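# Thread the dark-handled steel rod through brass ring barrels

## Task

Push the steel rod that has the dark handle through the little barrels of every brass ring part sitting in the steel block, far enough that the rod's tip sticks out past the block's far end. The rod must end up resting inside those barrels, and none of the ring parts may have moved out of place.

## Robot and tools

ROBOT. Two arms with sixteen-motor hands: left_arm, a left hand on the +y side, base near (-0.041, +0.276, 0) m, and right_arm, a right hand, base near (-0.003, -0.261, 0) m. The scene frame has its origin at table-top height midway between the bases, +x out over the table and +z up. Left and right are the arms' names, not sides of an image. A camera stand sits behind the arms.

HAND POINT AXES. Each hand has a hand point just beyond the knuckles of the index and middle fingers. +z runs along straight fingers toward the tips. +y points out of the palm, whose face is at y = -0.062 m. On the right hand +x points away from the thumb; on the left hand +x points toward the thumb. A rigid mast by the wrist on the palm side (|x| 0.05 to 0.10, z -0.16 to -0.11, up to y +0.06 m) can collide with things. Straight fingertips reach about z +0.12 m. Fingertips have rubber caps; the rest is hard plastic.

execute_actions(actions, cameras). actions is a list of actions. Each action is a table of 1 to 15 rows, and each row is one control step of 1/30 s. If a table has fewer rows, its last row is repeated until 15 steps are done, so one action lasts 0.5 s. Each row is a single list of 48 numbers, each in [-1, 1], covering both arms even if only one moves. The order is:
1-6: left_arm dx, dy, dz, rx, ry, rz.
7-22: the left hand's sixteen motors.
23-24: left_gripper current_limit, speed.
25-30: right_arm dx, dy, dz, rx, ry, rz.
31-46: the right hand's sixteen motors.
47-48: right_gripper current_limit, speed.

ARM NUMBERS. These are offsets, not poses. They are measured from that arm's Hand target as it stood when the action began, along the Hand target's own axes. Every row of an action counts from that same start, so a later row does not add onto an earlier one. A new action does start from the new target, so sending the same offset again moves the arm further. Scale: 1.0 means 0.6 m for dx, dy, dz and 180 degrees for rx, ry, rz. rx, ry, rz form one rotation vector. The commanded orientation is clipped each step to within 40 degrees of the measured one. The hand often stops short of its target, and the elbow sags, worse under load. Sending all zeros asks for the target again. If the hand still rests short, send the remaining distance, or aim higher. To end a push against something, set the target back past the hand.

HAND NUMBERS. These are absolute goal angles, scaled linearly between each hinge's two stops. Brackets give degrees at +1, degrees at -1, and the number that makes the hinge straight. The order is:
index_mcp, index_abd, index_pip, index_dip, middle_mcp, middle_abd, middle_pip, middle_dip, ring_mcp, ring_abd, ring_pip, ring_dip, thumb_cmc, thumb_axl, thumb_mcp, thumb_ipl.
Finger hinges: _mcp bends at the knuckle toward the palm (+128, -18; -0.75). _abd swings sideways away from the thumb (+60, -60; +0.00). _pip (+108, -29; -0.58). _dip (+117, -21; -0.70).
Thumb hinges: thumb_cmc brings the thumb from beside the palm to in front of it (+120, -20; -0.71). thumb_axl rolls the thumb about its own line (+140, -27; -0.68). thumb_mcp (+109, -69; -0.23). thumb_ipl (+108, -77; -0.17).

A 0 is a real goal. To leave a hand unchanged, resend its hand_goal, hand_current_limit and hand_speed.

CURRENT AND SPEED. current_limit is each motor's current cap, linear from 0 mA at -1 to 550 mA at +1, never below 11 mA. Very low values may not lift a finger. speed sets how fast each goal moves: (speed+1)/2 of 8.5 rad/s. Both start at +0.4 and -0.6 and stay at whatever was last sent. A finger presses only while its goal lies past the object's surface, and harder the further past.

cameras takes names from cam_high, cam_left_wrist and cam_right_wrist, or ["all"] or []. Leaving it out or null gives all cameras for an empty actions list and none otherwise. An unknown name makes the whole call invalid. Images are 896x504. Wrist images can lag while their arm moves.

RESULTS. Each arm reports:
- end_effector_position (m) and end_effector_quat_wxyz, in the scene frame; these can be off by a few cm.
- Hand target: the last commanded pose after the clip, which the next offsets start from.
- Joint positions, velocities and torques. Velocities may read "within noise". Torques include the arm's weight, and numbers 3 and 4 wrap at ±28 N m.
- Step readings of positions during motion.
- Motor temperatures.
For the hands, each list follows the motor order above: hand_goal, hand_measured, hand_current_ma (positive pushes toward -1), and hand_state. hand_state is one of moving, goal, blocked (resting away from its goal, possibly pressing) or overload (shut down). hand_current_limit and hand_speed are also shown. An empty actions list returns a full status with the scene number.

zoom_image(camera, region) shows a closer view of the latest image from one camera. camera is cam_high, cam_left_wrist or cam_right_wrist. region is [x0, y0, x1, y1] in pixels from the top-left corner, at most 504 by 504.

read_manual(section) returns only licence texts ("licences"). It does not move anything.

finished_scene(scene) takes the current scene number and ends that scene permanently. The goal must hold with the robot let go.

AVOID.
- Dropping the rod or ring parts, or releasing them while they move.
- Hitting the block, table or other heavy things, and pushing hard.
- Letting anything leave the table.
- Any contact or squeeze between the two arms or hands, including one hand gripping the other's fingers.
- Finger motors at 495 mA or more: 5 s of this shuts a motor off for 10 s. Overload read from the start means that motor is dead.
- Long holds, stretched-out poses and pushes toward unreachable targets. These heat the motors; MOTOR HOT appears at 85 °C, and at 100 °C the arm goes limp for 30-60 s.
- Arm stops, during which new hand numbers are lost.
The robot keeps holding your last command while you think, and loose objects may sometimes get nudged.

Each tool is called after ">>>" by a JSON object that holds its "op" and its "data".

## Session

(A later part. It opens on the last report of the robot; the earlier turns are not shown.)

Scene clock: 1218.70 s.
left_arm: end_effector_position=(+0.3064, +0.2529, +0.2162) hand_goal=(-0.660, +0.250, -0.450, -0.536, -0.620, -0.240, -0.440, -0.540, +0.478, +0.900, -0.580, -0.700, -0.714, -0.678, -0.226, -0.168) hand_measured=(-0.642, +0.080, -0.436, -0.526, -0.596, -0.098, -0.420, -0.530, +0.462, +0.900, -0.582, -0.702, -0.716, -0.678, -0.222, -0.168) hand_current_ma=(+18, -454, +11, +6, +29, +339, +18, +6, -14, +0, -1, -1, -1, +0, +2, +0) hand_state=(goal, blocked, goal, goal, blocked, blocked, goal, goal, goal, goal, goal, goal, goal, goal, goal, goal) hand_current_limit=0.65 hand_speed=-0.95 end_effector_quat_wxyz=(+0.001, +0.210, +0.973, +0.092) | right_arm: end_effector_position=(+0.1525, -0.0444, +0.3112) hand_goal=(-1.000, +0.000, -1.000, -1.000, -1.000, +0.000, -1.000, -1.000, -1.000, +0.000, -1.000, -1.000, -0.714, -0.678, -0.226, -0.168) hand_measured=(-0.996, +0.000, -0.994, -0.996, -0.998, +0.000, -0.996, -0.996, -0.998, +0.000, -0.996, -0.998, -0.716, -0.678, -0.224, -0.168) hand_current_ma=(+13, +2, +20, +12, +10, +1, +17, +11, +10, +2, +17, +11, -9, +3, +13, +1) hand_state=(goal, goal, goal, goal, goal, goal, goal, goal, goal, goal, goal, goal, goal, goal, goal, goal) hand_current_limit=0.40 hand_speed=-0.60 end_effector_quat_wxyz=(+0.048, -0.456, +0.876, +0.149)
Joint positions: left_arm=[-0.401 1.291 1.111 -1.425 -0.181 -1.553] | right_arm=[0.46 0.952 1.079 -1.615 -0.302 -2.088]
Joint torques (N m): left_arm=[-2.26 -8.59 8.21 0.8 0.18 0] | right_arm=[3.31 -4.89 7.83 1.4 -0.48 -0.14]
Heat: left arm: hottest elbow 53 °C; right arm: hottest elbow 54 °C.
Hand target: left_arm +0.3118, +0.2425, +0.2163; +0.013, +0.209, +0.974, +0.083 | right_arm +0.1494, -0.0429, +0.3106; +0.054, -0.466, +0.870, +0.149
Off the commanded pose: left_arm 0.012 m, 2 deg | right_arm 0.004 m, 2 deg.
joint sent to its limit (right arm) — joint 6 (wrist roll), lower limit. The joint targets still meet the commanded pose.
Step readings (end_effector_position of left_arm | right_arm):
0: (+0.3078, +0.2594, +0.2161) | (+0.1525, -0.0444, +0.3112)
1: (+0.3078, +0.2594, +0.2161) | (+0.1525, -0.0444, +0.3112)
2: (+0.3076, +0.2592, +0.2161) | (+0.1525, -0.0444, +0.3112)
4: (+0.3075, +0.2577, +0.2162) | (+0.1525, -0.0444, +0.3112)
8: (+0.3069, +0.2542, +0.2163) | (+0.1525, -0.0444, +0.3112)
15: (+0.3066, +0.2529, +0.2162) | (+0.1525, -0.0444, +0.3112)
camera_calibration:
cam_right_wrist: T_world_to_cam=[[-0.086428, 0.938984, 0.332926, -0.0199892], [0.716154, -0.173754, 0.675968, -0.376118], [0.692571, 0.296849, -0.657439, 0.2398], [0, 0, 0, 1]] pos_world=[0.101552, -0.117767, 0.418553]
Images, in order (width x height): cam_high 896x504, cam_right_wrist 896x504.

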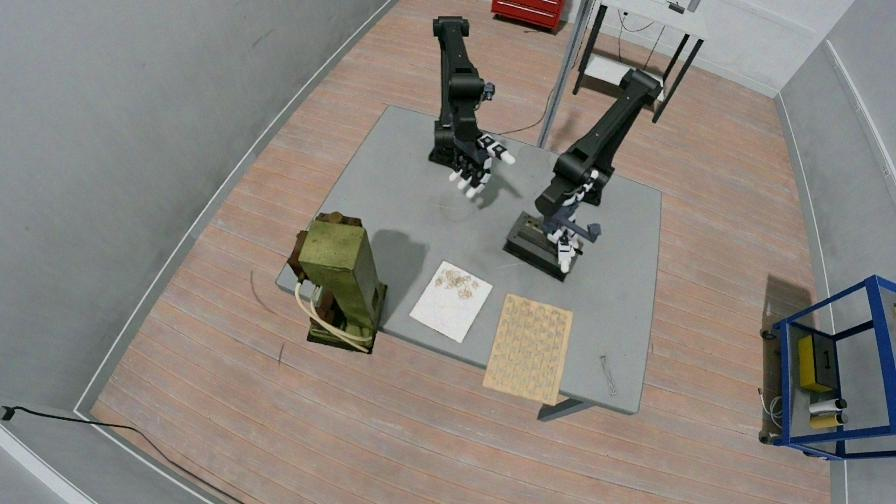

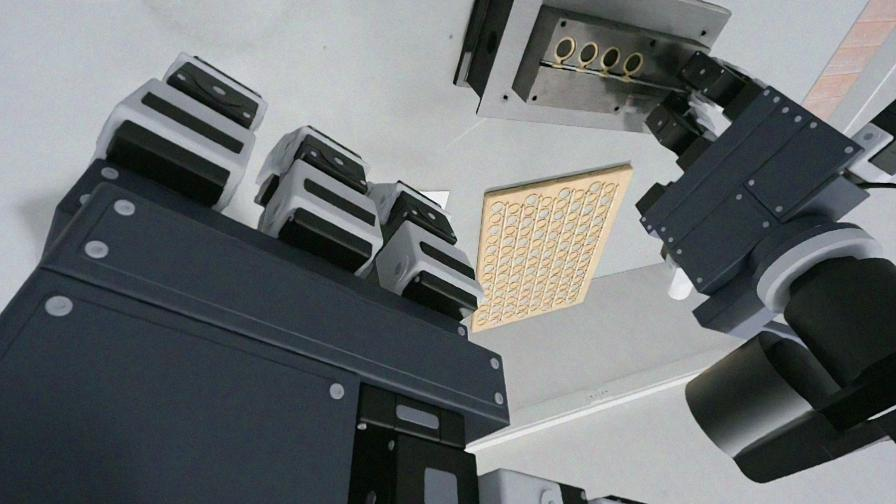

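>>> {"op": "execute_actions", "data": {"actions": [[[0.0009,-0.0138,0.0095,0,0,0,-0.66,0.25,-0.45,-0.535,-0.62,-0.24,-0.44,-0.54,0.479,0.9,-0.58,-0.7,-0.714,-0.678,-0.226,-0.168,0.65,-0.95,0,0,0,0,0,0,-1,0,-1,-1,-1,0,-1,-1,-1,0,-1,-1,-0.714,-0.678,-0.226,-0.168,0.4,-0.6]]], "cameras": ["cam_right_wrist","cam_high"]}}

>>> {"op": "zoom_image", "data": {"camera": "cam_right_wrist", "region": [510, 40, 640, 112]}}

>>> {"op": "zoom_image", "data": {"camera": "cam_right_wrist", "region": [628, 66, 718, 116]}}

>>> {"op": "zoom_image", "data": {"camera": "cam_high", "region": [535, 215, 610, 290]}}

Scene clock: 1221.23 s.
left_arm: end_effector_position=(+0.3054, +0.2490, +0.2159) hand_goal=(-0.660, +0.250, -0.450, -0.536, -0.620, -0.240, -0.440, -0.540, +0.478, +0.900, -0.580, -0.700, -0.714, -0.678, -0.226, -0.168) hand_measured=(-0.634, +0.080, -0.432, -0.526, -0.590, -0.100, -0.416, -0.528, +0.462, +0.900, -0.582, -0.702, -0.716, -0.678, -0.222, -0.168) hand_current_ma=(+31, -454, +15, +6, +40, +334, +23, +7, -14, +0, -1, -1, -1, +0, +2, +0) hand_state=(blocked, blocked, goal, goal, blocked, blocked, blocked, goal, goal, goal, goal, goal, goal, goal, goal, goal) hand_current_limit=0.65 hand_speed=-0.95 end_effector_quat_wxyz=(+0.005, +0.204, +0.974, +0.094) | right_arm: end_effector_position=(+0.1525, -0.0444, +0.3112) hand_goal=(-1.000, +0.000, -1.000, -1.000, -1.000, +0.000, -1.000, -1.000, -1.000, +0.000, -1.000, -1.000, -0.714, -0.678, -0.226, -0.168) hand_measured=(-0.996, +0.000, -0.994, -0.996, -0.998, +0.000, -0.996, -0.996, -0.998, +0.000, -0.996, -0.998, -0.716, -0.678, -0.224, -0.168) hand_current_ma=(+13, +2, +20, +12, +10, +1, +17, +11, +10, +2, +17, +11, -9, +3, +13, +1) hand_state=(goal, goal, goal, goal, goal, goal, goal, goal, goal, goal, goal, goal, goal, goal, goal, goal) hand_current_limit=0.40 hand_speed=-0.60 end_effector_quat_wxyz=(+0.048, -0.456, +0.876, +0.149)
Joint positions: left_arm=[-0.414 1.291 1.109 -1.417 -0.186 -1.576] | right_arm=[0.46 0.952 1.079 -1.615 -0.302 -2.088]
Joint torques (N m): left_arm=[-2.73 -8.18 7.01 1.14 0.37 -0.04] | right_arm=[3.72 -4.84 7.87 1.57 -0.44 -0.2]
Heat: left arm: hottest elbow 53 °C; right arm: hottest elbow 54 °C.
Hand target: left_arm +0.3083, +0.2362, +0.2092; +0.013, +0.209, +0.974, +0.082 | right_arm +0.1494, -0.0429, +0.3106; +0.054, -0.466, +0.870, +0.149
Off the commanded pose: left_arm 0.015 m, 2 deg | right_arm 0.004 m, 2 deg.
joint sent to its limit (right arm) — joint 6 (wrist roll), lower limit. The joint targets still meet the commanded pose.
Step readings (end_effector_position of left_arm | right_arm):
0: (+0.3064, +0.2529, +0.2162) | (+0.1525, -0.0444, +0.3112)
1: (+0.3064, +0.2529, +0.2162) | (+0.1525, -0.0444, +0.3112)
2: (+0.3064, +0.2526, +0.2162) | (+0.1525, -0.0444, +0.3112)
4: (+0.3064, +0.2512, +0.2163) | (+0.1525, -0.0444, +0.3112)
8: (+0.3059, +0.2492, +0.2161) | (+0.1525, -0.0444, +0.3112)
15: (+0.3054, +0.2490, +0.2159) | (+0.1525, -0.0444, +0.3112)
camera_calibration:
cam_right_wrist: T_world_to_cam=[[-0.086428, 0.938984, 0.332926, -0.0199892], [0.716154, -0.173754, 0.675968, -0.376118], [0.692571, 0.296849, -0.657439, 0.2398], [0, 0, 0, 1]] pos_world=[0.101552, -0.117767, 0.418553]
Images, in order (width x height): cam_high 896x504, cam_right_wrist 896x504.

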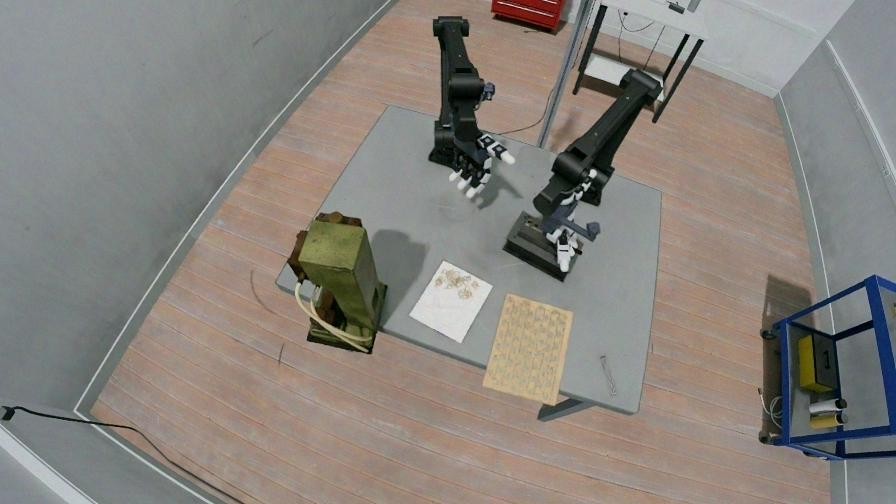

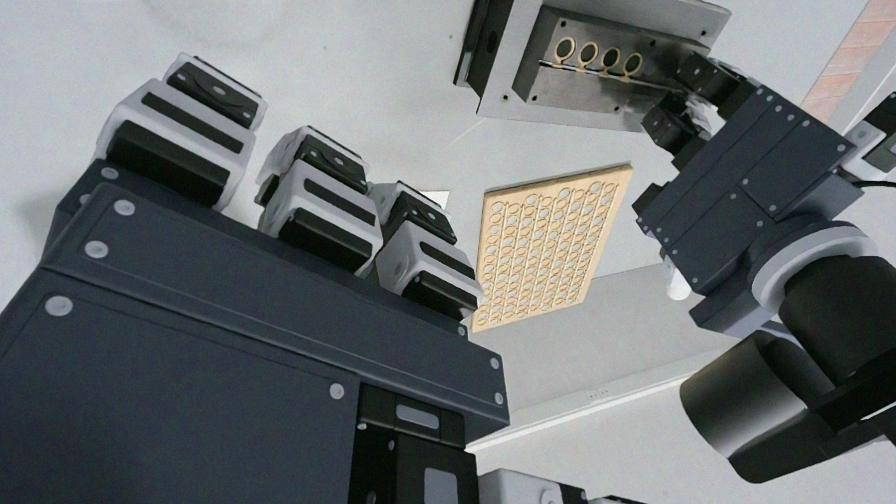

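Scaled by 3.877 from the camera's 896x504 image, which has a finer 1280x720 frame.

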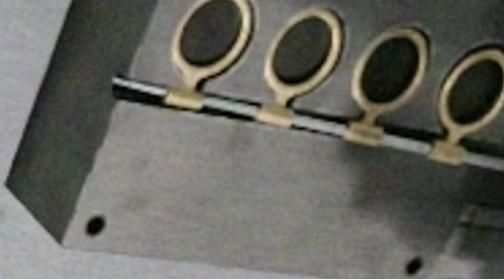

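Scaled by 5.600 from the camera's 896x504 image, which has a finer 1280x720 frame.

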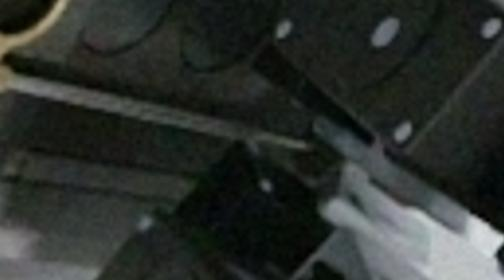

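Scaled by 6.720 from the camera's 896x504 image, which has a finer 1280x720 frame.

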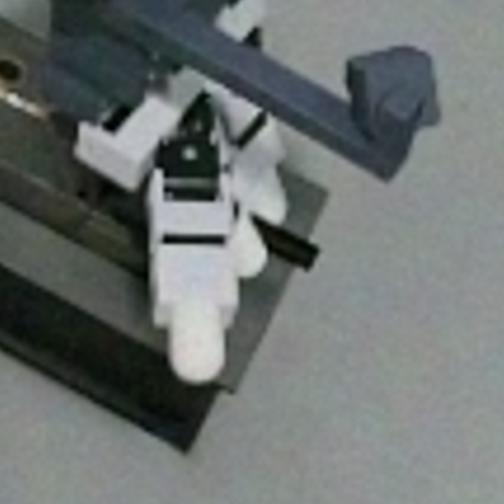

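>>> {"op": "execute_actions", "data": {"actions": [[[-0.0012,-0.0140,-0.0074,0,0,0,-0.66,0.25,-0.45,-0.535,-0.62,-0.24,-0.44,-0.54,0.479,0.9,-0.58,-0.7,-0.714,-0.678,-0.226,-0.168,0.65,-0.95,0,0,0,0,0,0,-1,0,-1,-1,-1,0,-1,-1,-1,0,-1,-1,-0.714,-0.678,-0.226,-0.168,0.4,-0.6]]], "cameras": ["cam_right_wrist","cam_high"]}}

>>> {"op": "zoom_image", "data": {"camera": "cam_right_wrist", "region": [510, 40, 640, 112]}}

>>> {"op": "zoom_image", "data": {"camera": "cam_right_wrist", "region": [628, 66, 718, 116]}}

>>> {"op": "zoom_image", "data": {"camera": "cam_high", "region": [535, 215, 610, 290]}}

Scene clock: 1223.57 s.
left_arm: end_effector_position=(+0.3026, +0.2408, +0.2160) hand_goal=(-0.660, +0.250, -0.450, -0.536, -0.620, -0.240, -0.440, -0.540, +0.478, +0.900, -0.580, -0.700, -0.714, -0.678, -0.226, -0.168) hand_measured=(-0.634, +0.080, -0.432, -0.526, -0.588, -0.100, -0.416, -0.528, +0.462, +0.900, -0.582, -0.702, -0.716, -0.678, -0.222, -0.168) hand_current_ma=(+33, -454, +15, +6, +43, +334, +25, +8, -14, +0, -1, -1, -1, +0, +2, +0) hand_state=(blocked, blocked, goal, goal, blocked, blocked, blocked, goal, goal, goal, goal, goal, goal, goal, goal, goal) hand_current_limit=0.65 hand_speed=-0.95 end_effector_quat_wxyz=(+0.008, +0.205, +0.974, +0.094) | right_arm: end_effector_position=(+0.1525, -0.0444, +0.3112) hand_goal=(-1.000, +0.000, -1.000, -1.000, -1.000, +0.000, -1.000, -1.000, -1.000, +0.000, -1.000, -1.000, -0.714, -0.678, -0.226, -0.168) hand_measured=(-0.996, +0.000, -0.994, -0.996, -0.998, +0.000, -0.996, -0.996, -0.998, +0.000, -0.996, -0.998, -0.716, -0.678, -0.224, -0.168) hand_current_ma=(+13, +2, +20, +12, +10, +1, +17, +11, +10, +2, +17, +11, -9, +3, +13, +1) hand_state=(goal, goal, goal, goal, goal, goal, goal, goal, goal, goal, goal, goal, goal, goal, goal, goal) hand_current_limit=0.40 hand_speed=-0.60 end_effector_quat_wxyz=(+0.048, -0.456, +0.876, +0.149)
Joint positions: left_arm=[-0.439 1.291 1.109 -1.417 -0.187 -1.599] | right_arm=[0.46 0.952 1.079 -1.615 -0.302 -2.088]
Joint torques (N m): left_arm=[-2.9 -7.88 7.86 0.61 0.45 -0.06] | right_arm=[3.43 -4.78 7.86 1.68 -0.4 -0.16]
Heat: left arm: hottest elbow 53 °C; right arm: hottest elbow 54 °C.
Hand target: left_arm +0.3052, +0.2276, +0.2122; +0.013, +0.210, +0.974, +0.082 | right_arm +0.1494, -0.0429, +0.3106; +0.054, -0.466, +0.870, +0.149
Off the commanded pose: left_arm 0.014 m, 2 deg | right_arm 0.004 m, 2 deg.
joint sent to its limit (right arm) — joint 6 (wrist roll), lower limit. The joint targets still meet the commanded pose.
Step readings (end_effector_position of left_arm | right_arm):
0: (+0.3054, +0.2490, +0.2159) | (+0.1525, -0.0444, +0.3112)
1: (+0.3053, +0.2489, +0.2159) | (+0.1525, -0.0444, +0.3112)
2: (+0.3052, +0.2486, +0.2160) | (+0.1525, -0.0444, +0.3112)
4: (+0.3047, +0.2470, +0.2160) | (+0.1525, -0.0444, +0.3112)
8: (+0.3034, +0.2420, +0.2160) | (+0.1525, -0.0444, +0.3112)
15: (+0.3027, +0.2408, +0.2160) | (+0.1525, -0.0444, +0.3112)
camera_calibration:
cam_right_wrist: T_world_to_cam=[[-0.086428, 0.938984, 0.332926, -0.0199892], [0.716154, -0.173754, 0.675968, -0.376118], [0.692571, 0.296849, -0.657439, 0.2398], [0, 0, 0, 1]] pos_world=[0.101552, -0.117767, 0.418553]
Images, in order (width x height): cam_high 896x504, cam_right_wrist 896x504.

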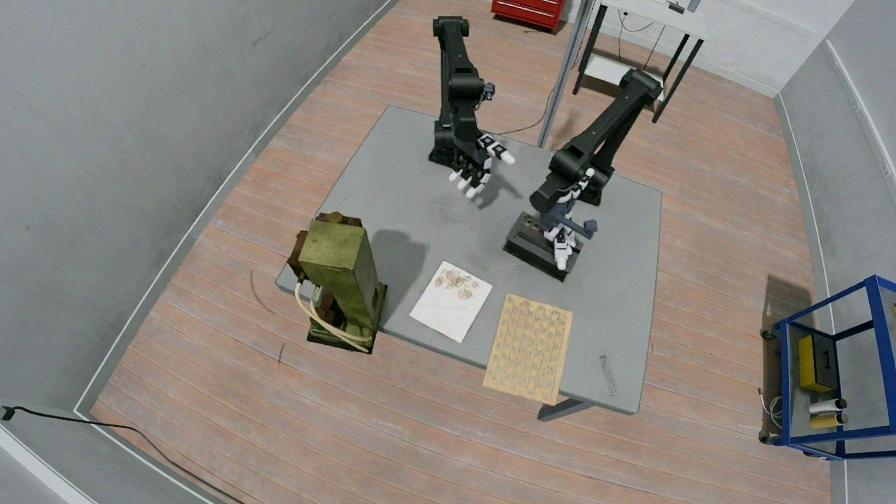

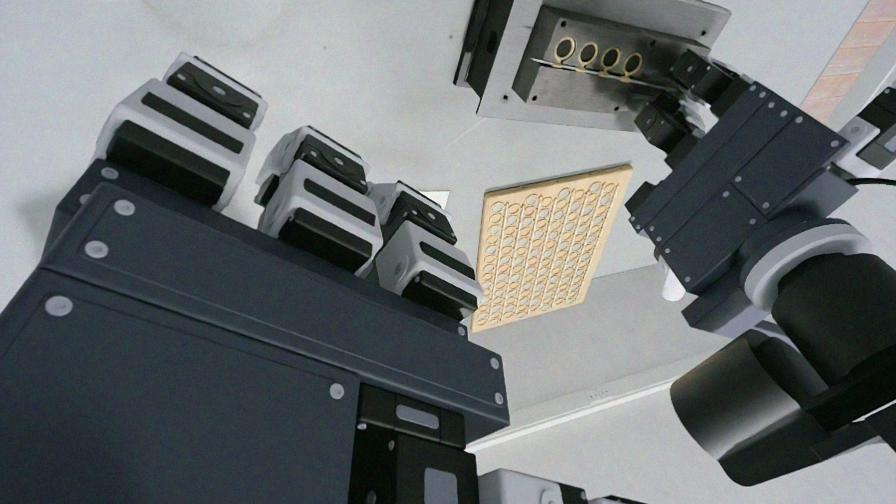

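Scaled by 3.877 from the camera's 896x504 image, which has a finer 1280x720 frame.

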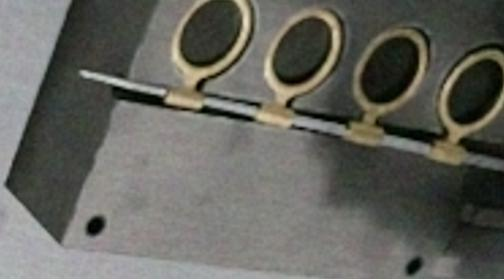

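Scaled by 5.600 from the camera's 896x504 image, which has a finer 1280x720 frame.

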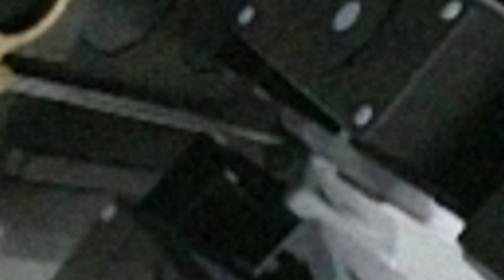

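Scaled by 6.720 from the camera's 896x504 image, which has a finer 1280x720 frame.

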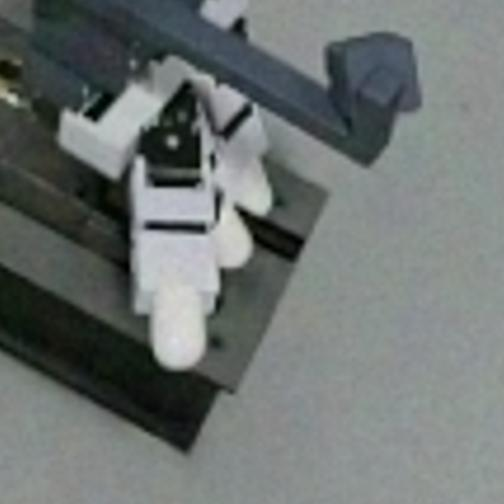

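>>> {"op": "execute_actions", "data": {"actions": [[[0.0029,-0.0028,0.0131,0,0,0,-0.66,0.25,-0.45,-0.535,-0.62,-0.24,-0.44,-0.54,0.479,0.9,-0.58,-0.7,-0.714,-0.678,-0.226,-0.168,0.65,-0.95,0,0,0,0,0,0,-1,0,-1,-1,-1,0,-1,-1,-1,0,-1,-1,-0.714,-0.678,-0.226,-0.168,0.4,-0.6]]], "cameras": ["cam_right_wrist","cam_left_wrist"]}}

>>> {"op": "zoom_image", "data": {"camera": "cam_right_wrist", "region": [510, 40, 640, 112]}}

>>> {"op": "zoom_image", "data": {"camera": "cam_right_wrist", "region": [628, 66, 718, 116]}}

>>> {"op": "zoom_image", "data": {"camera": "cam_left_wrist", "region": [380, 0, 680, 180]}}

Scene clock: 1225.20 s.
left_arm: end_effector_position=(+0.3019, +0.2395, +0.2144) hand_goal=(-0.660, +0.250, -0.450, -0.536, -0.620, -0.240, -0.440, -0.540, +0.478, +0.900, -0.580, -0.700, -0.714, -0.678, -0.226, -0.168) hand_measured=(-0.628, +0.080, -0.426, -0.522, -0.582, -0.100, -0.412, -0.526, +0.462, +0.900, -0.582, -0.702, -0.716, -0.678, -0.222, -0.168) hand_current_ma=(+43, -454, +26, +12, +57, +334, +33, +10, -14, +0, -1, -1, -1, +0, +2, +0) hand_state=(blocked, blocked, blocked, goal, blocked, blocked, blocked, goal, goal, goal, goal, goal, goal, goal, goal, goal) hand_current_limit=0.65 hand_speed=-0.95 end_effector_quat_wxyz=(+0.008, +0.205, +0.974, +0.094) | right_arm: end_effector_position=(+0.1525, -0.0444, +0.3112) hand_goal=(-1.000, +0.000, -1.000, -1.000, -1.000, +0.000, -1.000, -1.000, -1.000, +0.000, -1.000, -1.000, -0.714, -0.678, -0.226, -0.168) hand_measured=(-0.996, +0.000, -0.994, -0.996, -0.998, +0.000, -0.996, -0.996, -0.998, +0.000, -0.996, -0.998, -0.716, -0.678, -0.224, -0.168) hand_current_ma=(+13, +2, +20, +12, +10, +1, +17, +11, +10, +2, +17, +11, -9, +3, +13, +1) hand_state=(goal, goal, goal, goal, goal, goal, goal, goal, goal, goal, goal, goal, goal, goal, goal, goal) hand_current_limit=0.40 hand_speed=-0.60 end_effector_quat_wxyz=(+0.048, -0.456, +0.876, +0.149)
Joint positions: left_arm=[-0.443 1.291 1.104 -1.413 -0.187 -1.604] | right_arm=[0.46 0.952 1.079 -1.615 -0.302 -2.088]
Joint torques (N m): left_arm=[-2.32 -8.18 6.63 1.24 0.47 -0.03] | right_arm=[3.14 -5.48 7.83 1.51 -0.43 -0.17]
Heat: left arm: hottest elbow 53 °C; right arm: hottest elbow 54 °C.
Hand target: left_arm +0.3035, +0.2280, +0.2043; +0.013, +0.210, +0.974, +0.082 | right_arm +0.1494, -0.0429, +0.3106; +0.054, -0.466, +0.870, +0.149
Off the commanded pose: left_arm 0.015 m, 2 deg | right_arm 0.004 m, 2 deg.
joint sent to its limit (right arm) — joint 6 (wrist roll), lower limit. The joint targets still meet the commanded pose.
Step readings (end_effector_position of left_arm | right_arm):
0: (+0.3026, +0.2408, +0.2160) | (+0.1525, -0.0444, +0.3112)
1: (+0.3026, +0.2408, +0.2160) | (+0.1525, -0.0444, +0.3112)
2: (+0.3026, +0.2408, +0.2160) | (+0.1525, -0.0444, +0.3112)
4: (+0.3024, +0.2407, +0.2154) | (+0.1525, -0.0444, +0.3112)
8: (+0.3021, +0.2398, +0.2147) | (+0.1525, -0.0444, +0.3112)
15: (+0.3019, +0.2395, +0.2144) | (+0.1525, -0.0444, +0.3112)
camera_calibration:
cam_left_wrist: T_world_to_cam=[[0.480946, -0.856785, -0.186036, 0.0741021], [-0.619536, -0.482253, 0.619361, 0.118095], [-0.620376, -0.182623, -0.762747, 0.519509], [0, 0, 0, 1]] pos_world=[0.359815, 0.215315, 0.336896]
cam_right_wrist: T_world_to_cam=[[-0.086428, 0.938984, 0.332926, -0.0199892], [0.716154, -0.173754, 0.675968, -0.376118], [0.692571, 0.296849, -0.657439, 0.2398], [0, 0, 0, 1]] pos_world=[0.101552, -0.117767, 0.418553]
Images, in order (width x height): cam_left_wrist 896x504, cam_right_wrist 896x504.

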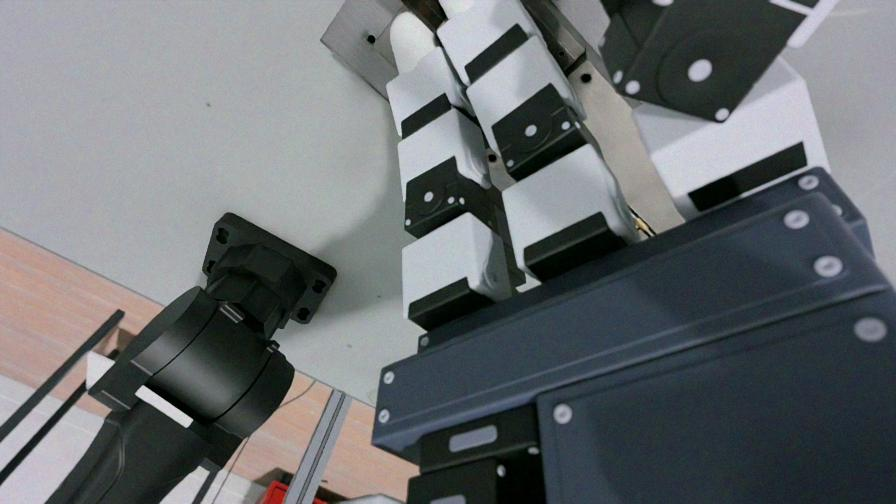

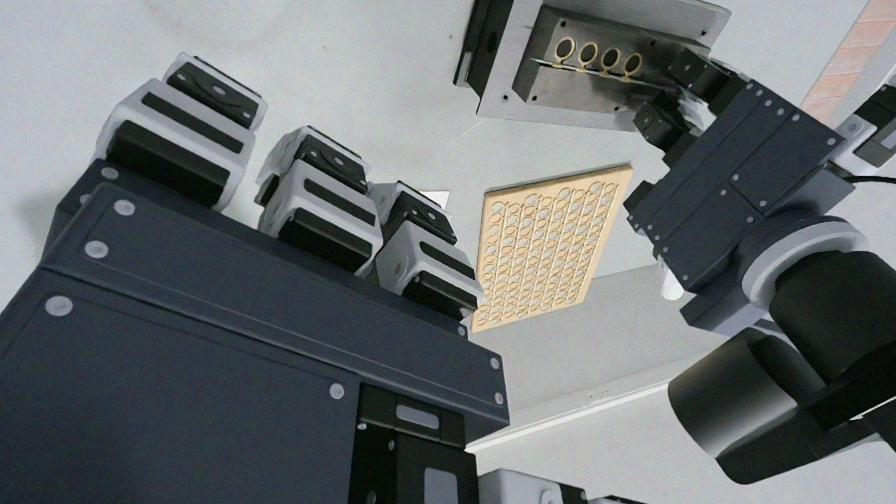

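Scaled by 3.877 from the camera's 896x504 image, which has a finer 1280x720 frame.

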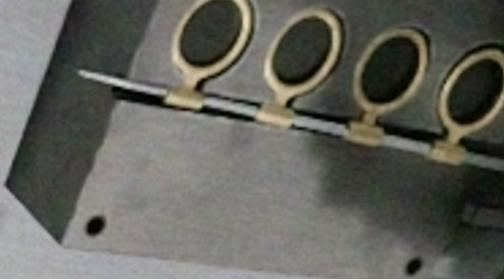

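Scaled by 5.600 from the camera's 896x504 image, which has a finer 1280x720 frame.

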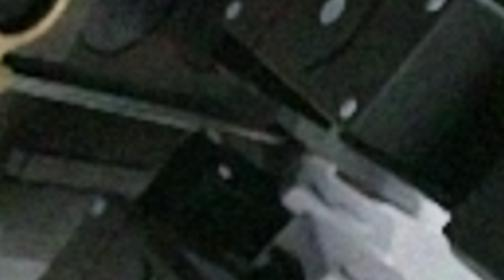

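Scaled by 1.680 from the camera's 896x504 image, which has a finer 1280x720 frame.

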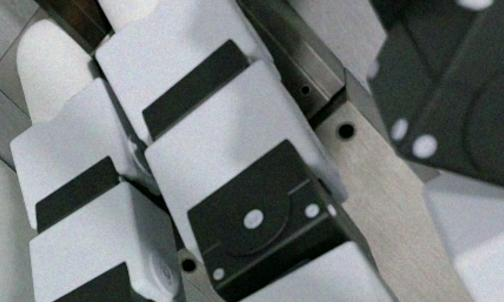

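>>> {"op": "execute_actions", "data": {"actions": [[[0.0002,0.0011,-0.0066,0,0,0,-0.66,0.05,-0.45,-0.535,-0.62,-0.065,-0.44,-0.54,0.479,0.9,-0.58,-0.7,-0.714,-0.678,-0.226,-0.168,0.65,-0.95,0,0,0,0,0,0,-1,0,-1,-1,-1,0,-1,-1,-1,0,-1,-1,-0.714,-0.678,-0.226,-0.168,0.4,-0.6]]], "cameras": ["cam_right_wrist","cam_high"]}}

>>> {"op": "zoom_image", "data": {"camera": "cam_right_wrist", "region": [510, 40, 640, 112]}}

>>> {"op": "zoom_image", "data": {"camera": "cam_right_wrist", "region": [628, 66, 718, 116]}}

>>> {"op": "zoom_image", "data": {"camera": "cam_high", "region": [535, 215, 610, 290]}}

Scene clock: 1227.50 s.
left_arm: end_effector_position=(+0.3023, +0.2378, +0.2140) hand_goal=(-0.660, +0.050, -0.450, -0.536, -0.620, -0.066, -0.440, -0.540, +0.478, +0.900, -0.580, -0.700, -0.714, -0.678, -0.226, -0.168) hand_measured=(-0.618, +0.046, -0.424, -0.522, -0.600, -0.078, -0.422, -0.530, +0.462, +0.900, -0.582, -0.702, -0.716, -0.678, -0.222, -0.168) hand_current_ma=(+65, -1, +27, +12, +20, -7, +15, +7, -14, +0, -1, -1, -1, +0, +2, +0) hand_state=(blocked, goal, blocked, goal, goal, goal, goal, goal, goal, goal, goal, goal, goal, goal, goal, goal) hand_current_limit=0.65 hand_speed=-0.95 end_effector_quat_wxyz=(+0.010, +0.206, +0.974, +0.092) | right_arm: end_effector_position=(+0.1525, -0.0444, +0.3112) hand_goal=(-1.000, +0.000, -1.000, -1.000, -1.000, +0.000, -1.000, -1.000, -1.000, +0.000, -1.000, -1.000, -0.714, -0.678, -0.226, -0.168) hand_measured=(-0.996, +0.000, -0.994, -0.996, -0.998, +0.000, -0.996, -0.996, -0.998, +0.000, -0.996, -0.998, -0.716, -0.678, -0.224, -0.168) hand_current_ma=(+13, +2, +20, +12, +10, +1, +17, +11, +10, +2, +17, +11, -9, +3, +13, +1) hand_state=(goal, goal, goal, goal, goal, goal, goal, goal, goal, goal, goal, goal, goal, goal, goal, goal) hand_current_limit=0.40 hand_speed=-0.60 end_effector_quat_wxyz=(+0.048, -0.456, +0.876, +0.149)
Joint positions: left_arm=[-0.446 1.291 1.104 -1.409 -0.184 -1.605] | right_arm=[0.46 0.952 1.079 -1.615 -0.302 -2.088]
Joint torques (N m): left_arm=[-2.49 -7.94 7.16 0.76 0.35 -0.02] | right_arm=[3.31 -4.6 7.82 1.68 -0.46 -0.11]
Heat: left arm: hottest elbow 53 °C; right arm: hottest elbow 54 °C.
Hand target: left_arm +0.3034, +0.2280, +0.2083; +0.013, +0.210, +0.974, +0.082 | right_arm +0.1494, -0.0429, +0.3106; +0.054, -0.466, +0.870, +0.149
Off the commanded pose: left_arm 0.011 m, 1 deg | right_arm 0.004 m, 2 deg.
joint sent to its limit (right arm) — joint 6 (wrist roll), lower limit. The joint targets still meet the commanded pose.
Step readings (end_effector_position of left_arm | right_arm):
0: (+0.3018, +0.2395, +0.2144) | (+0.1525, -0.0444, +0.3112)
1: (+0.3018, +0.2395, +0.2144) | (+0.1525, -0.0444, +0.3112)
2: (+0.3018, +0.2395, +0.2144) | (+0.1525, -0.0444, +0.3112)
4: (+0.3018, +0.2395, +0.2144) | (+0.1525, -0.0444, +0.3112)
8: (+0.3018, +0.2395, +0.2144) | (+0.1525, -0.0444, +0.3112)
15: (+0.3018, +0.2395, +0.2144) | (+0.1525, -0.0444, +0.3112)
camera_calibration:
cam_right_wrist: T_world_to_cam=[[-0.086428, 0.938984, 0.332926, -0.0199892], [0.716154, -0.173754, 0.675968, -0.376118], [0.692571, 0.296849, -0.657439, 0.2398], [0, 0, 0, 1]] pos_world=[0.101552, -0.117767, 0.418553]
Images, in order (width x height): cam_high 896x504, cam_right_wrist 896x504.

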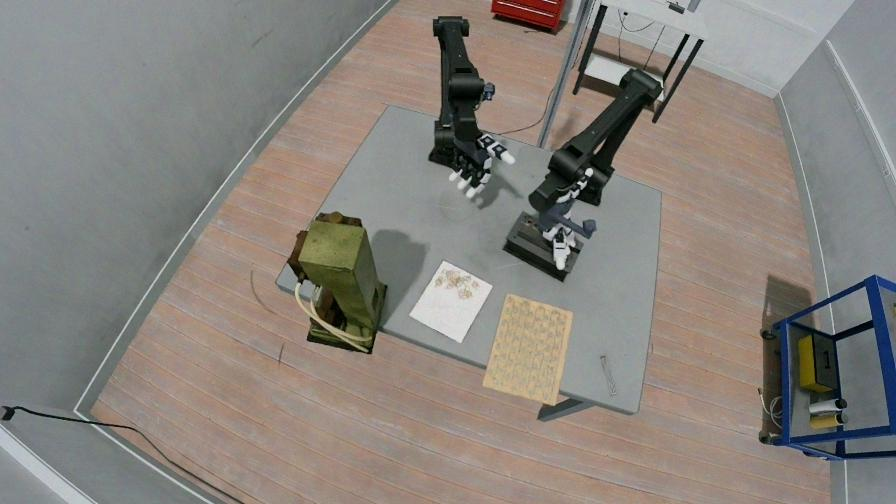

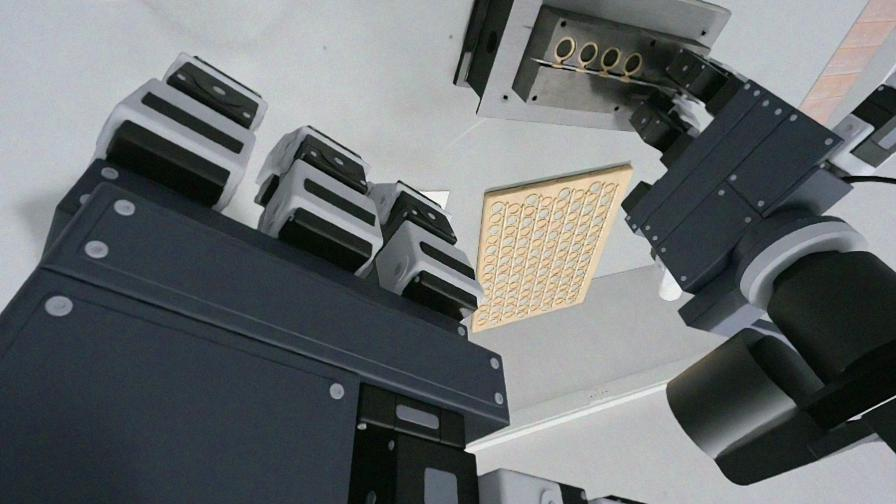

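Scaled by 3.877 from the camera's 896x504 image, which has a finer 1280x720 frame.

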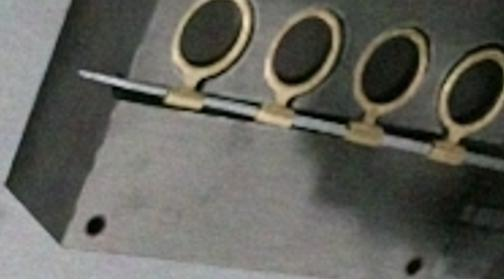

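Scaled by 5.600 from the camera's 896x504 image, which has a finer 1280x720 frame.

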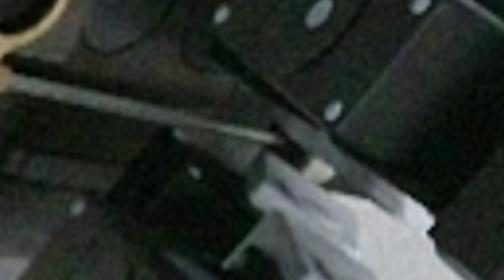

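Scaled by 6.720 from the camera's 896x504 image, which has a finer 1280x720 frame.

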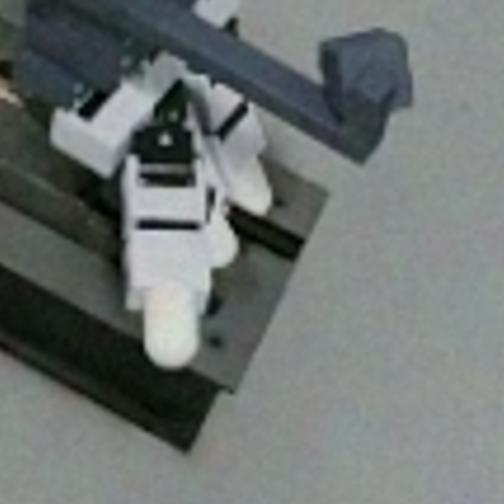

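>>> {"op": "execute_actions", "data": {"actions": [[[0,0.006,-0.0033,0,0,0,-0.66,-0.08,-0.45,-0.535,-0.62,0.06,-0.44,-0.54,0.479,0.9,-0.58,-0.7,-0.714,-0.678,-0.226,-0.168,0.65,-0.93,0,0,0,0,0,0,-1,0,-1,-1,-1,0,-1,-1,-1,0,-1,-1,-0.714,-0.678,-0.226,-0.168,0.4,-0.6]]], "cameras": ["cam_right_wrist","cam_high"]}}

>>> {"op": "zoom_image", "data": {"camera": "cam_right_wrist", "region": [510, 40, 640, 112]}}

>>> {"op": "zoom_image", "data": {"camera": "cam_right_wrist", "region": [628, 66, 718, 116]}}

>>> {"op": "zoom_image", "data": {"camera": "cam_high", "region": [535, 215, 610, 290]}}

Scene clock: 1228.80 s.
left_arm: end_effector_position=(+0.3026, +0.2370, +0.2138) hand_goal=(-0.660, -0.080, -0.450, -0.536, -0.620, +0.060, -0.440, -0.540, +0.478, +0.900, -0.580, -0.700, -0.714, -0.678, -0.226, -0.168) hand_measured=(-0.618, -0.032, -0.424, -0.522, -0.600, +0.002, -0.422, -0.530, +0.462, +0.900, -0.582, -0.702, -0.716, -0.678, -0.222, -0.168) hand_current_ma=(+65, +59, +27, +12, +21, -83, +15, +7, -14, +0, -1, -1, -1, +0, +2, +0) hand_state=(blocked, blocked, blocked, goal, goal, blocked, goal, goal, goal, goal, goal, goal, goal, goal, goal, goal) hand_current_limit=0.65 hand_speed=-0.93 end_effector_quat_wxyz=(+0.011, +0.206, +0.974, +0.090) | right_arm: end_effector_position=(+0.1525, -0.0444, +0.3112) hand_goal=(-1.000, +0.000, -1.000, -1.000, -1.000, +0.000, -1.000, -1.000, -1.000, +0.000, -1.000, -1.000, -0.714, -0.678, -0.226, -0.168) hand_measured=(-0.996, +0.000, -0.994, -0.996, -0.998, +0.000, -0.996, -0.996, -0.998, +0.000, -0.996, -0.998, -0.716, -0.678, -0.224, -0.168) hand_current_ma=(+13, +2, +20, +12, +10, +1, +17, +11, +10, +2, +17, +11, -9, +3, +13, +1) hand_state=(goal, goal, goal, goal, goal, goal, goal, goal, goal, goal, goal, goal, goal, goal, goal, goal) hand_current_limit=0.40 hand_speed=-0.60 end_effector_quat_wxyz=(+0.048, -0.456, +0.876, +0.149)
Joint positions: left_arm=[-0.446 1.29 1.104 -1.406 -0.181 -1.605] | right_arm=[0.46 0.952 1.079 -1.615 -0.302 -2.088]
Joint torques (N m): left_arm=[-1.55 -8.35 7.61 0.53 0.2 0.1] | right_arm=[3.19 -4.95 7.92 1.72 -0.45 -0.17]
Heat: left arm: hottest elbow 53 °C; right arm: hottest elbow 54 °C.
Hand target: left_arm +0.3047, +0.2309, +0.2108; +0.013, +0.210, +0.974, +0.082 | right_arm +0.1494, -0.0429, +0.3106; +0.054, -0.466, +0.870, +0.149
Off the commanded pose: left_arm 0.007 m, 1 deg | right_arm 0.004 m, 2 deg.
joint sent to its limit (right arm) — joint 6 (wrist roll), lower limit. The joint targets still meet the commanded pose.
Step readings (end_effector_position of left_arm | right_arm):
0: (+0.3023, +0.2378, +0.2140) | (+0.1525, -0.0444, +0.3112)
1: (+0.3023, +0.2378, +0.2140) | (+0.1525, -0.0444, +0.3112)
2: (+0.3024, +0.2377, +0.2140) | (+0.1525, -0.0444, +0.3112)
4: (+0.3024, +0.2376, +0.2139) | (+0.1525, -0.0444, +0.3112)
8: (+0.3026, +0.2375, +0.2138) | (+0.1525, -0.0444, +0.3112)
15: (+0.3026, +0.2371, +0.2138) | (+0.1525, -0.0444, +0.3112)
camera_calibration:
cam_right_wrist: T_world_to_cam=[[-0.086428, 0.938984, 0.332926, -0.0199892], [0.716154, -0.173754, 0.675968, -0.376118], [0.692571, 0.296849, -0.657439, 0.2398], [0, 0, 0, 1]] pos_world=[0.101552, -0.117767, 0.418553]
Images, in order (width x height): cam_high 896x504, cam_right_wrist 896x504.

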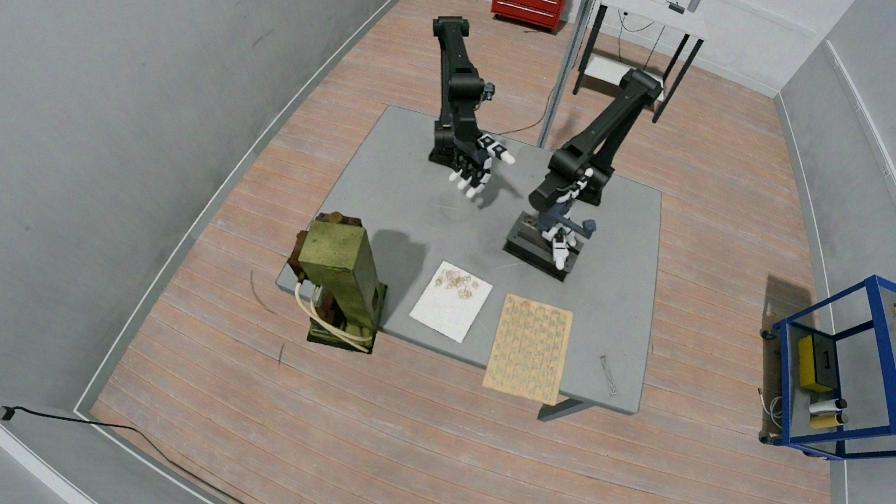

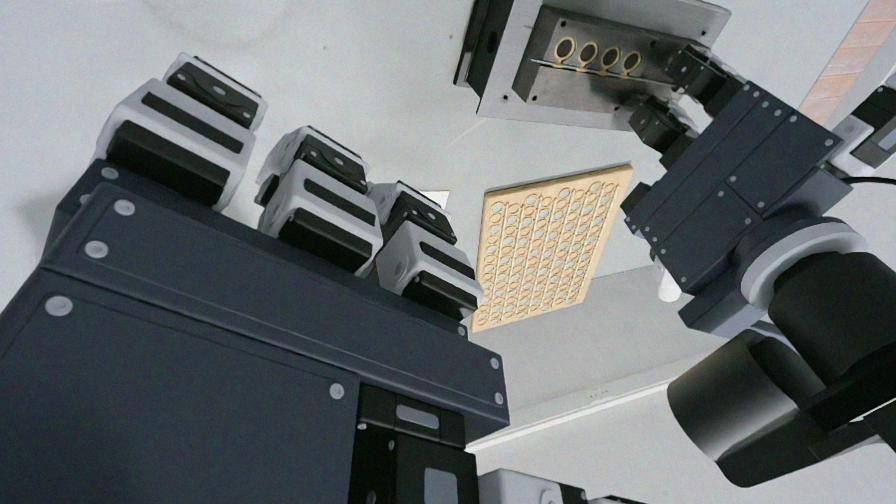

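Scaled by 3.877 from the camera's 896x504 image, which has a finer 1280x720 frame.

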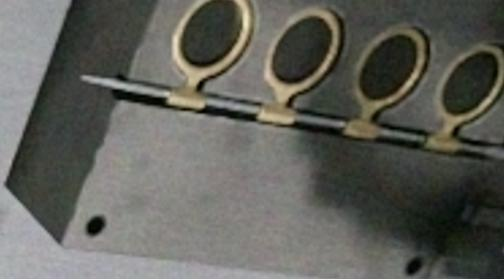

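Scaled by 5.600 from the camera's 896x504 image, which has a finer 1280x720 frame.

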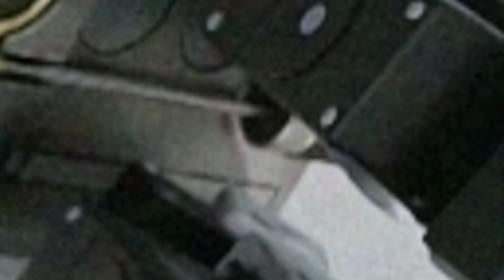

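Scaled by 6.720 from the camera's 896x504 image, which has a finer 1280x720 frame.

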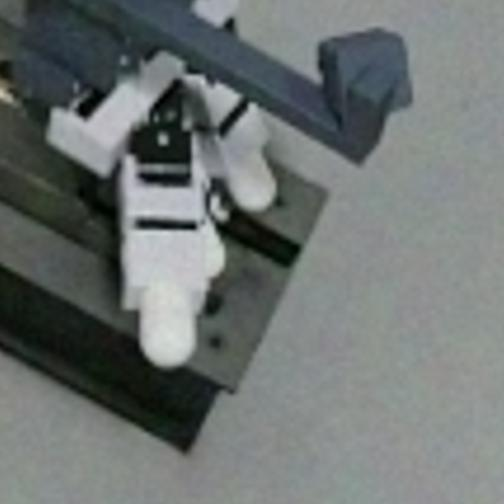

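>>> {"op": "execute_actions", "data": {"actions": [[[0.0003,0.0055,-0.0329,0,0,0,-0.66,-0.08,-0.45,-0.535,-0.62,0.05,-0.44,-0.54,0.479,0.9,-0.58,-0.7,-0.714,-0.678,-0.226,-0.168,0.65,-0.93,0,0,0,0,0,0,-1,0,-1,-1,-1,0,-1,-1,-1,0,-1,-1,-0.714,-0.678,-0.226,-0.168,0.4,-0.6]]], "cameras": ["cam_right_wrist","cam_high","cam_left_wrist"]}}

>>> {"op": "zoom_image", "data": {"camera": "cam_right_wrist", "region": [510, 40, 740, 168]}}

>>> {"op": "zoom_image", "data": {"camera": "cam_high", "region": [535, 215, 610, 290]}}

>>> {"op": "zoom_image", "data": {"camera": "cam_left_wrist", "region": [340, 0, 660, 180]}}

Scene clock: 1230.27 s.
left_arm: end_effector_position=(+0.2967, +0.2384, +0.2168) hand_goal=(-0.660, -0.080, -0.450, -0.536, -0.620, +0.050, -0.440, -0.540, +0.478, +0.900, -0.580, -0.700, -0.714, -0.678, -0.226, -0.168) hand_measured=(-0.648, -0.072, -0.440, -0.528, -0.612, +0.050, -0.430, -0.532, +0.462, +0.900, -0.582, -0.702, -0.716, -0.678, -0.222, -0.168) hand_current_ma=(+9, +4, +6, +4, +5, +0, +6, +4, -14, +0, -1, -1, -1, +0, +2, +0) hand_state=(goal, goal, goal, goal, goal, goal, goal, goal, goal, goal, goal, goal, goal, goal, goal, goal) hand_current_limit=0.65 hand_speed=-0.93 end_effector_quat_wxyz=(-0.003, +0.207, +0.974, +0.089) | right_arm: end_effector_position=(+0.1525, -0.0444, +0.3112) hand_goal=(-1.000, +0.000, -1.000, -1.000, -1.000, +0.000, -1.000, -1.000, -1.000, +0.000, -1.000, -1.000, -0.714, -0.678, -0.226, -0.168) hand_measured=(-0.996, +0.000, -0.994, -0.996, -0.998, +0.000, -0.996, -0.996, -0.998, +0.000, -0.996, -0.998, -0.716, -0.678, -0.224, -0.168) hand_current_ma=(+13, +2, +20, +12, +10, +1, +17, +11, +10, +2, +17, +11, -9, +3, +13, +1) hand_state=(goal, goal, goal, goal, goal, goal, goal, goal, goal, goal, goal, goal, goal, goal, goal, goal) hand_current_limit=0.40 hand_speed=-0.60 end_effector_quat_wxyz=(+0.048, -0.456, +0.876, +0.149)
Joint positions: left_arm=[-0.446 1.289 1.112 -1.441 -0.173 -1.605] | right_arm=[0.46 0.952 1.079 -1.615 -0.302 -2.088]
Joint torques (N m): left_arm=[-1.73 -9.41 10.1 -0.17 -0.18 0.03] | right_arm=[3.31 -6.18 7.86 1.4 -0.47 -0.16]
Heat: left arm: hottest elbow 53 °C; right arm: hottest elbow 54 °C.
Hand target: left_arm +0.3046, +0.2310, +0.2308; +0.013, +0.210, +0.974, +0.082 | right_arm +0.1494, -0.0429, +0.3106; +0.054, -0.466, +0.870, +0.149
Off the commanded pose: left_arm 0.018 m, 2 deg | right_arm 0.004 m, 2 deg.
joint sent to its limit (right arm) — joint 6 (wrist roll), lower limit. The joint targets still meet the commanded pose.
Step readings (end_effector_position of left_arm | right_arm):
0: (+0.3026, +0.2370, +0.2138) | (+0.1525, -0.0444, +0.3112)
1: (+0.3026, +0.2370, +0.2138) | (+0.1525, -0.0444, +0.3112)
2: (+0.3024, +0.2371, +0.2139) | (+0.1525, -0.0444, +0.3112)
4: (+0.3009, +0.2378, +0.2145) | (+0.1525, -0.0444, +0.3112)
8: (+0.2981, +0.2382, +0.2158) | (+0.1525, -0.0444, +0.3112)
15: (+0.2970, +0.2383, +0.2168) | (+0.1525, -0.0444, +0.3112)
camera_calibration:
cam_left_wrist: T_world_to_cam=[[0.474648, -0.858636, -0.193529, 0.0798877], [-0.605728, -0.478181, 0.635953, 0.10423], [-0.638594, -0.184628, -0.747067, 0.520464], [0, 0, 0, 1]] pos_world=[0.357582, 0.214528, 0.337997]
cam_right_wrist: T_world_to_cam=[[-0.086428, 0.938984, 0.332926, -0.0199892], [0.716154, -0.173754, 0.675968, -0.376118], [0.692571, 0.296849, -0.657439, 0.2398], [0, 0, 0, 1]] pos_world=[0.101552, -0.117767, 0.418553]

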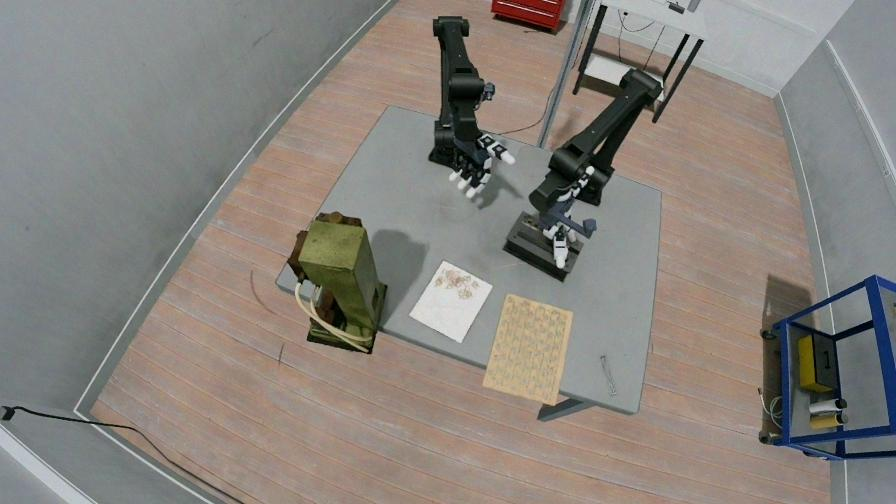

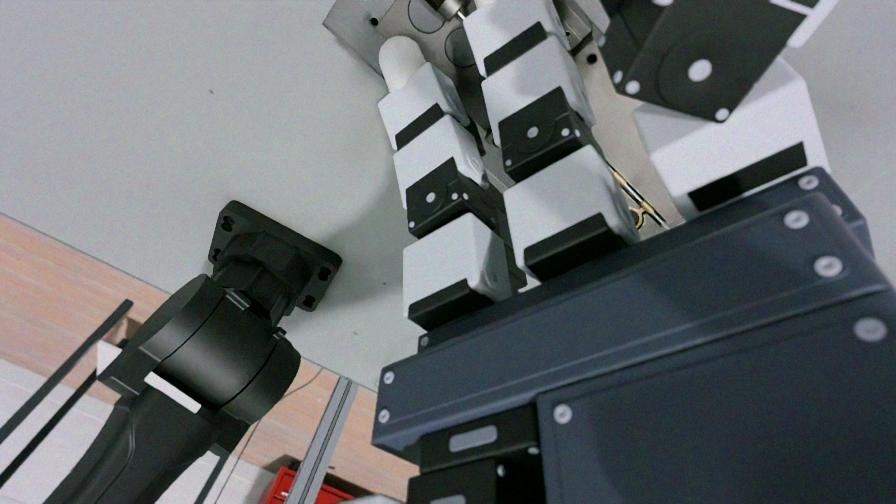

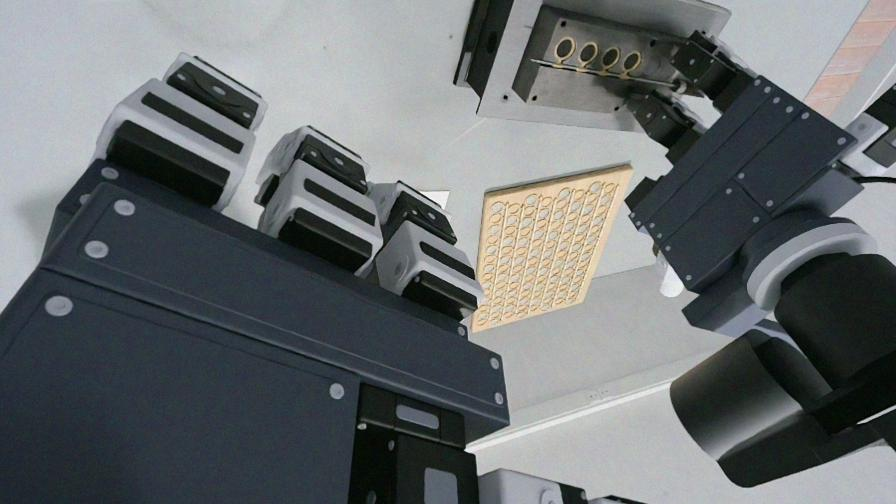

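Scaled by 2.191 from the camera's 896x504 image, which has a finer 1280x720 frame.

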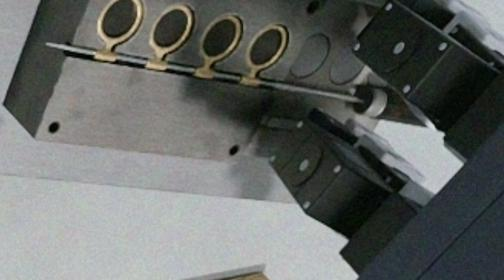

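Scaled by 6.720 from the camera's 896x504 image, which has a finer 1280x720 frame.

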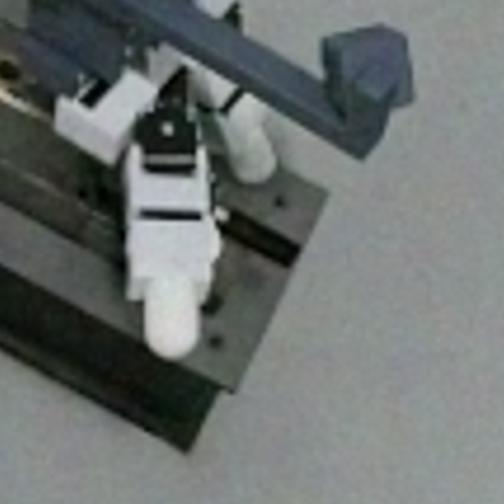

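Scaled by 1.575 from the camera's 896x504 image, which has a finer 1280x720 frame.

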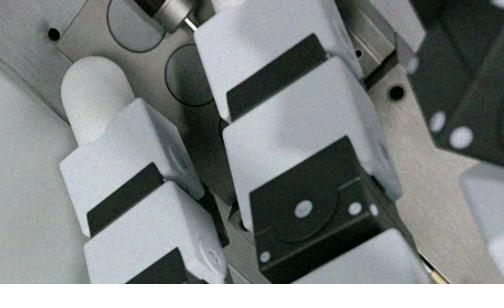

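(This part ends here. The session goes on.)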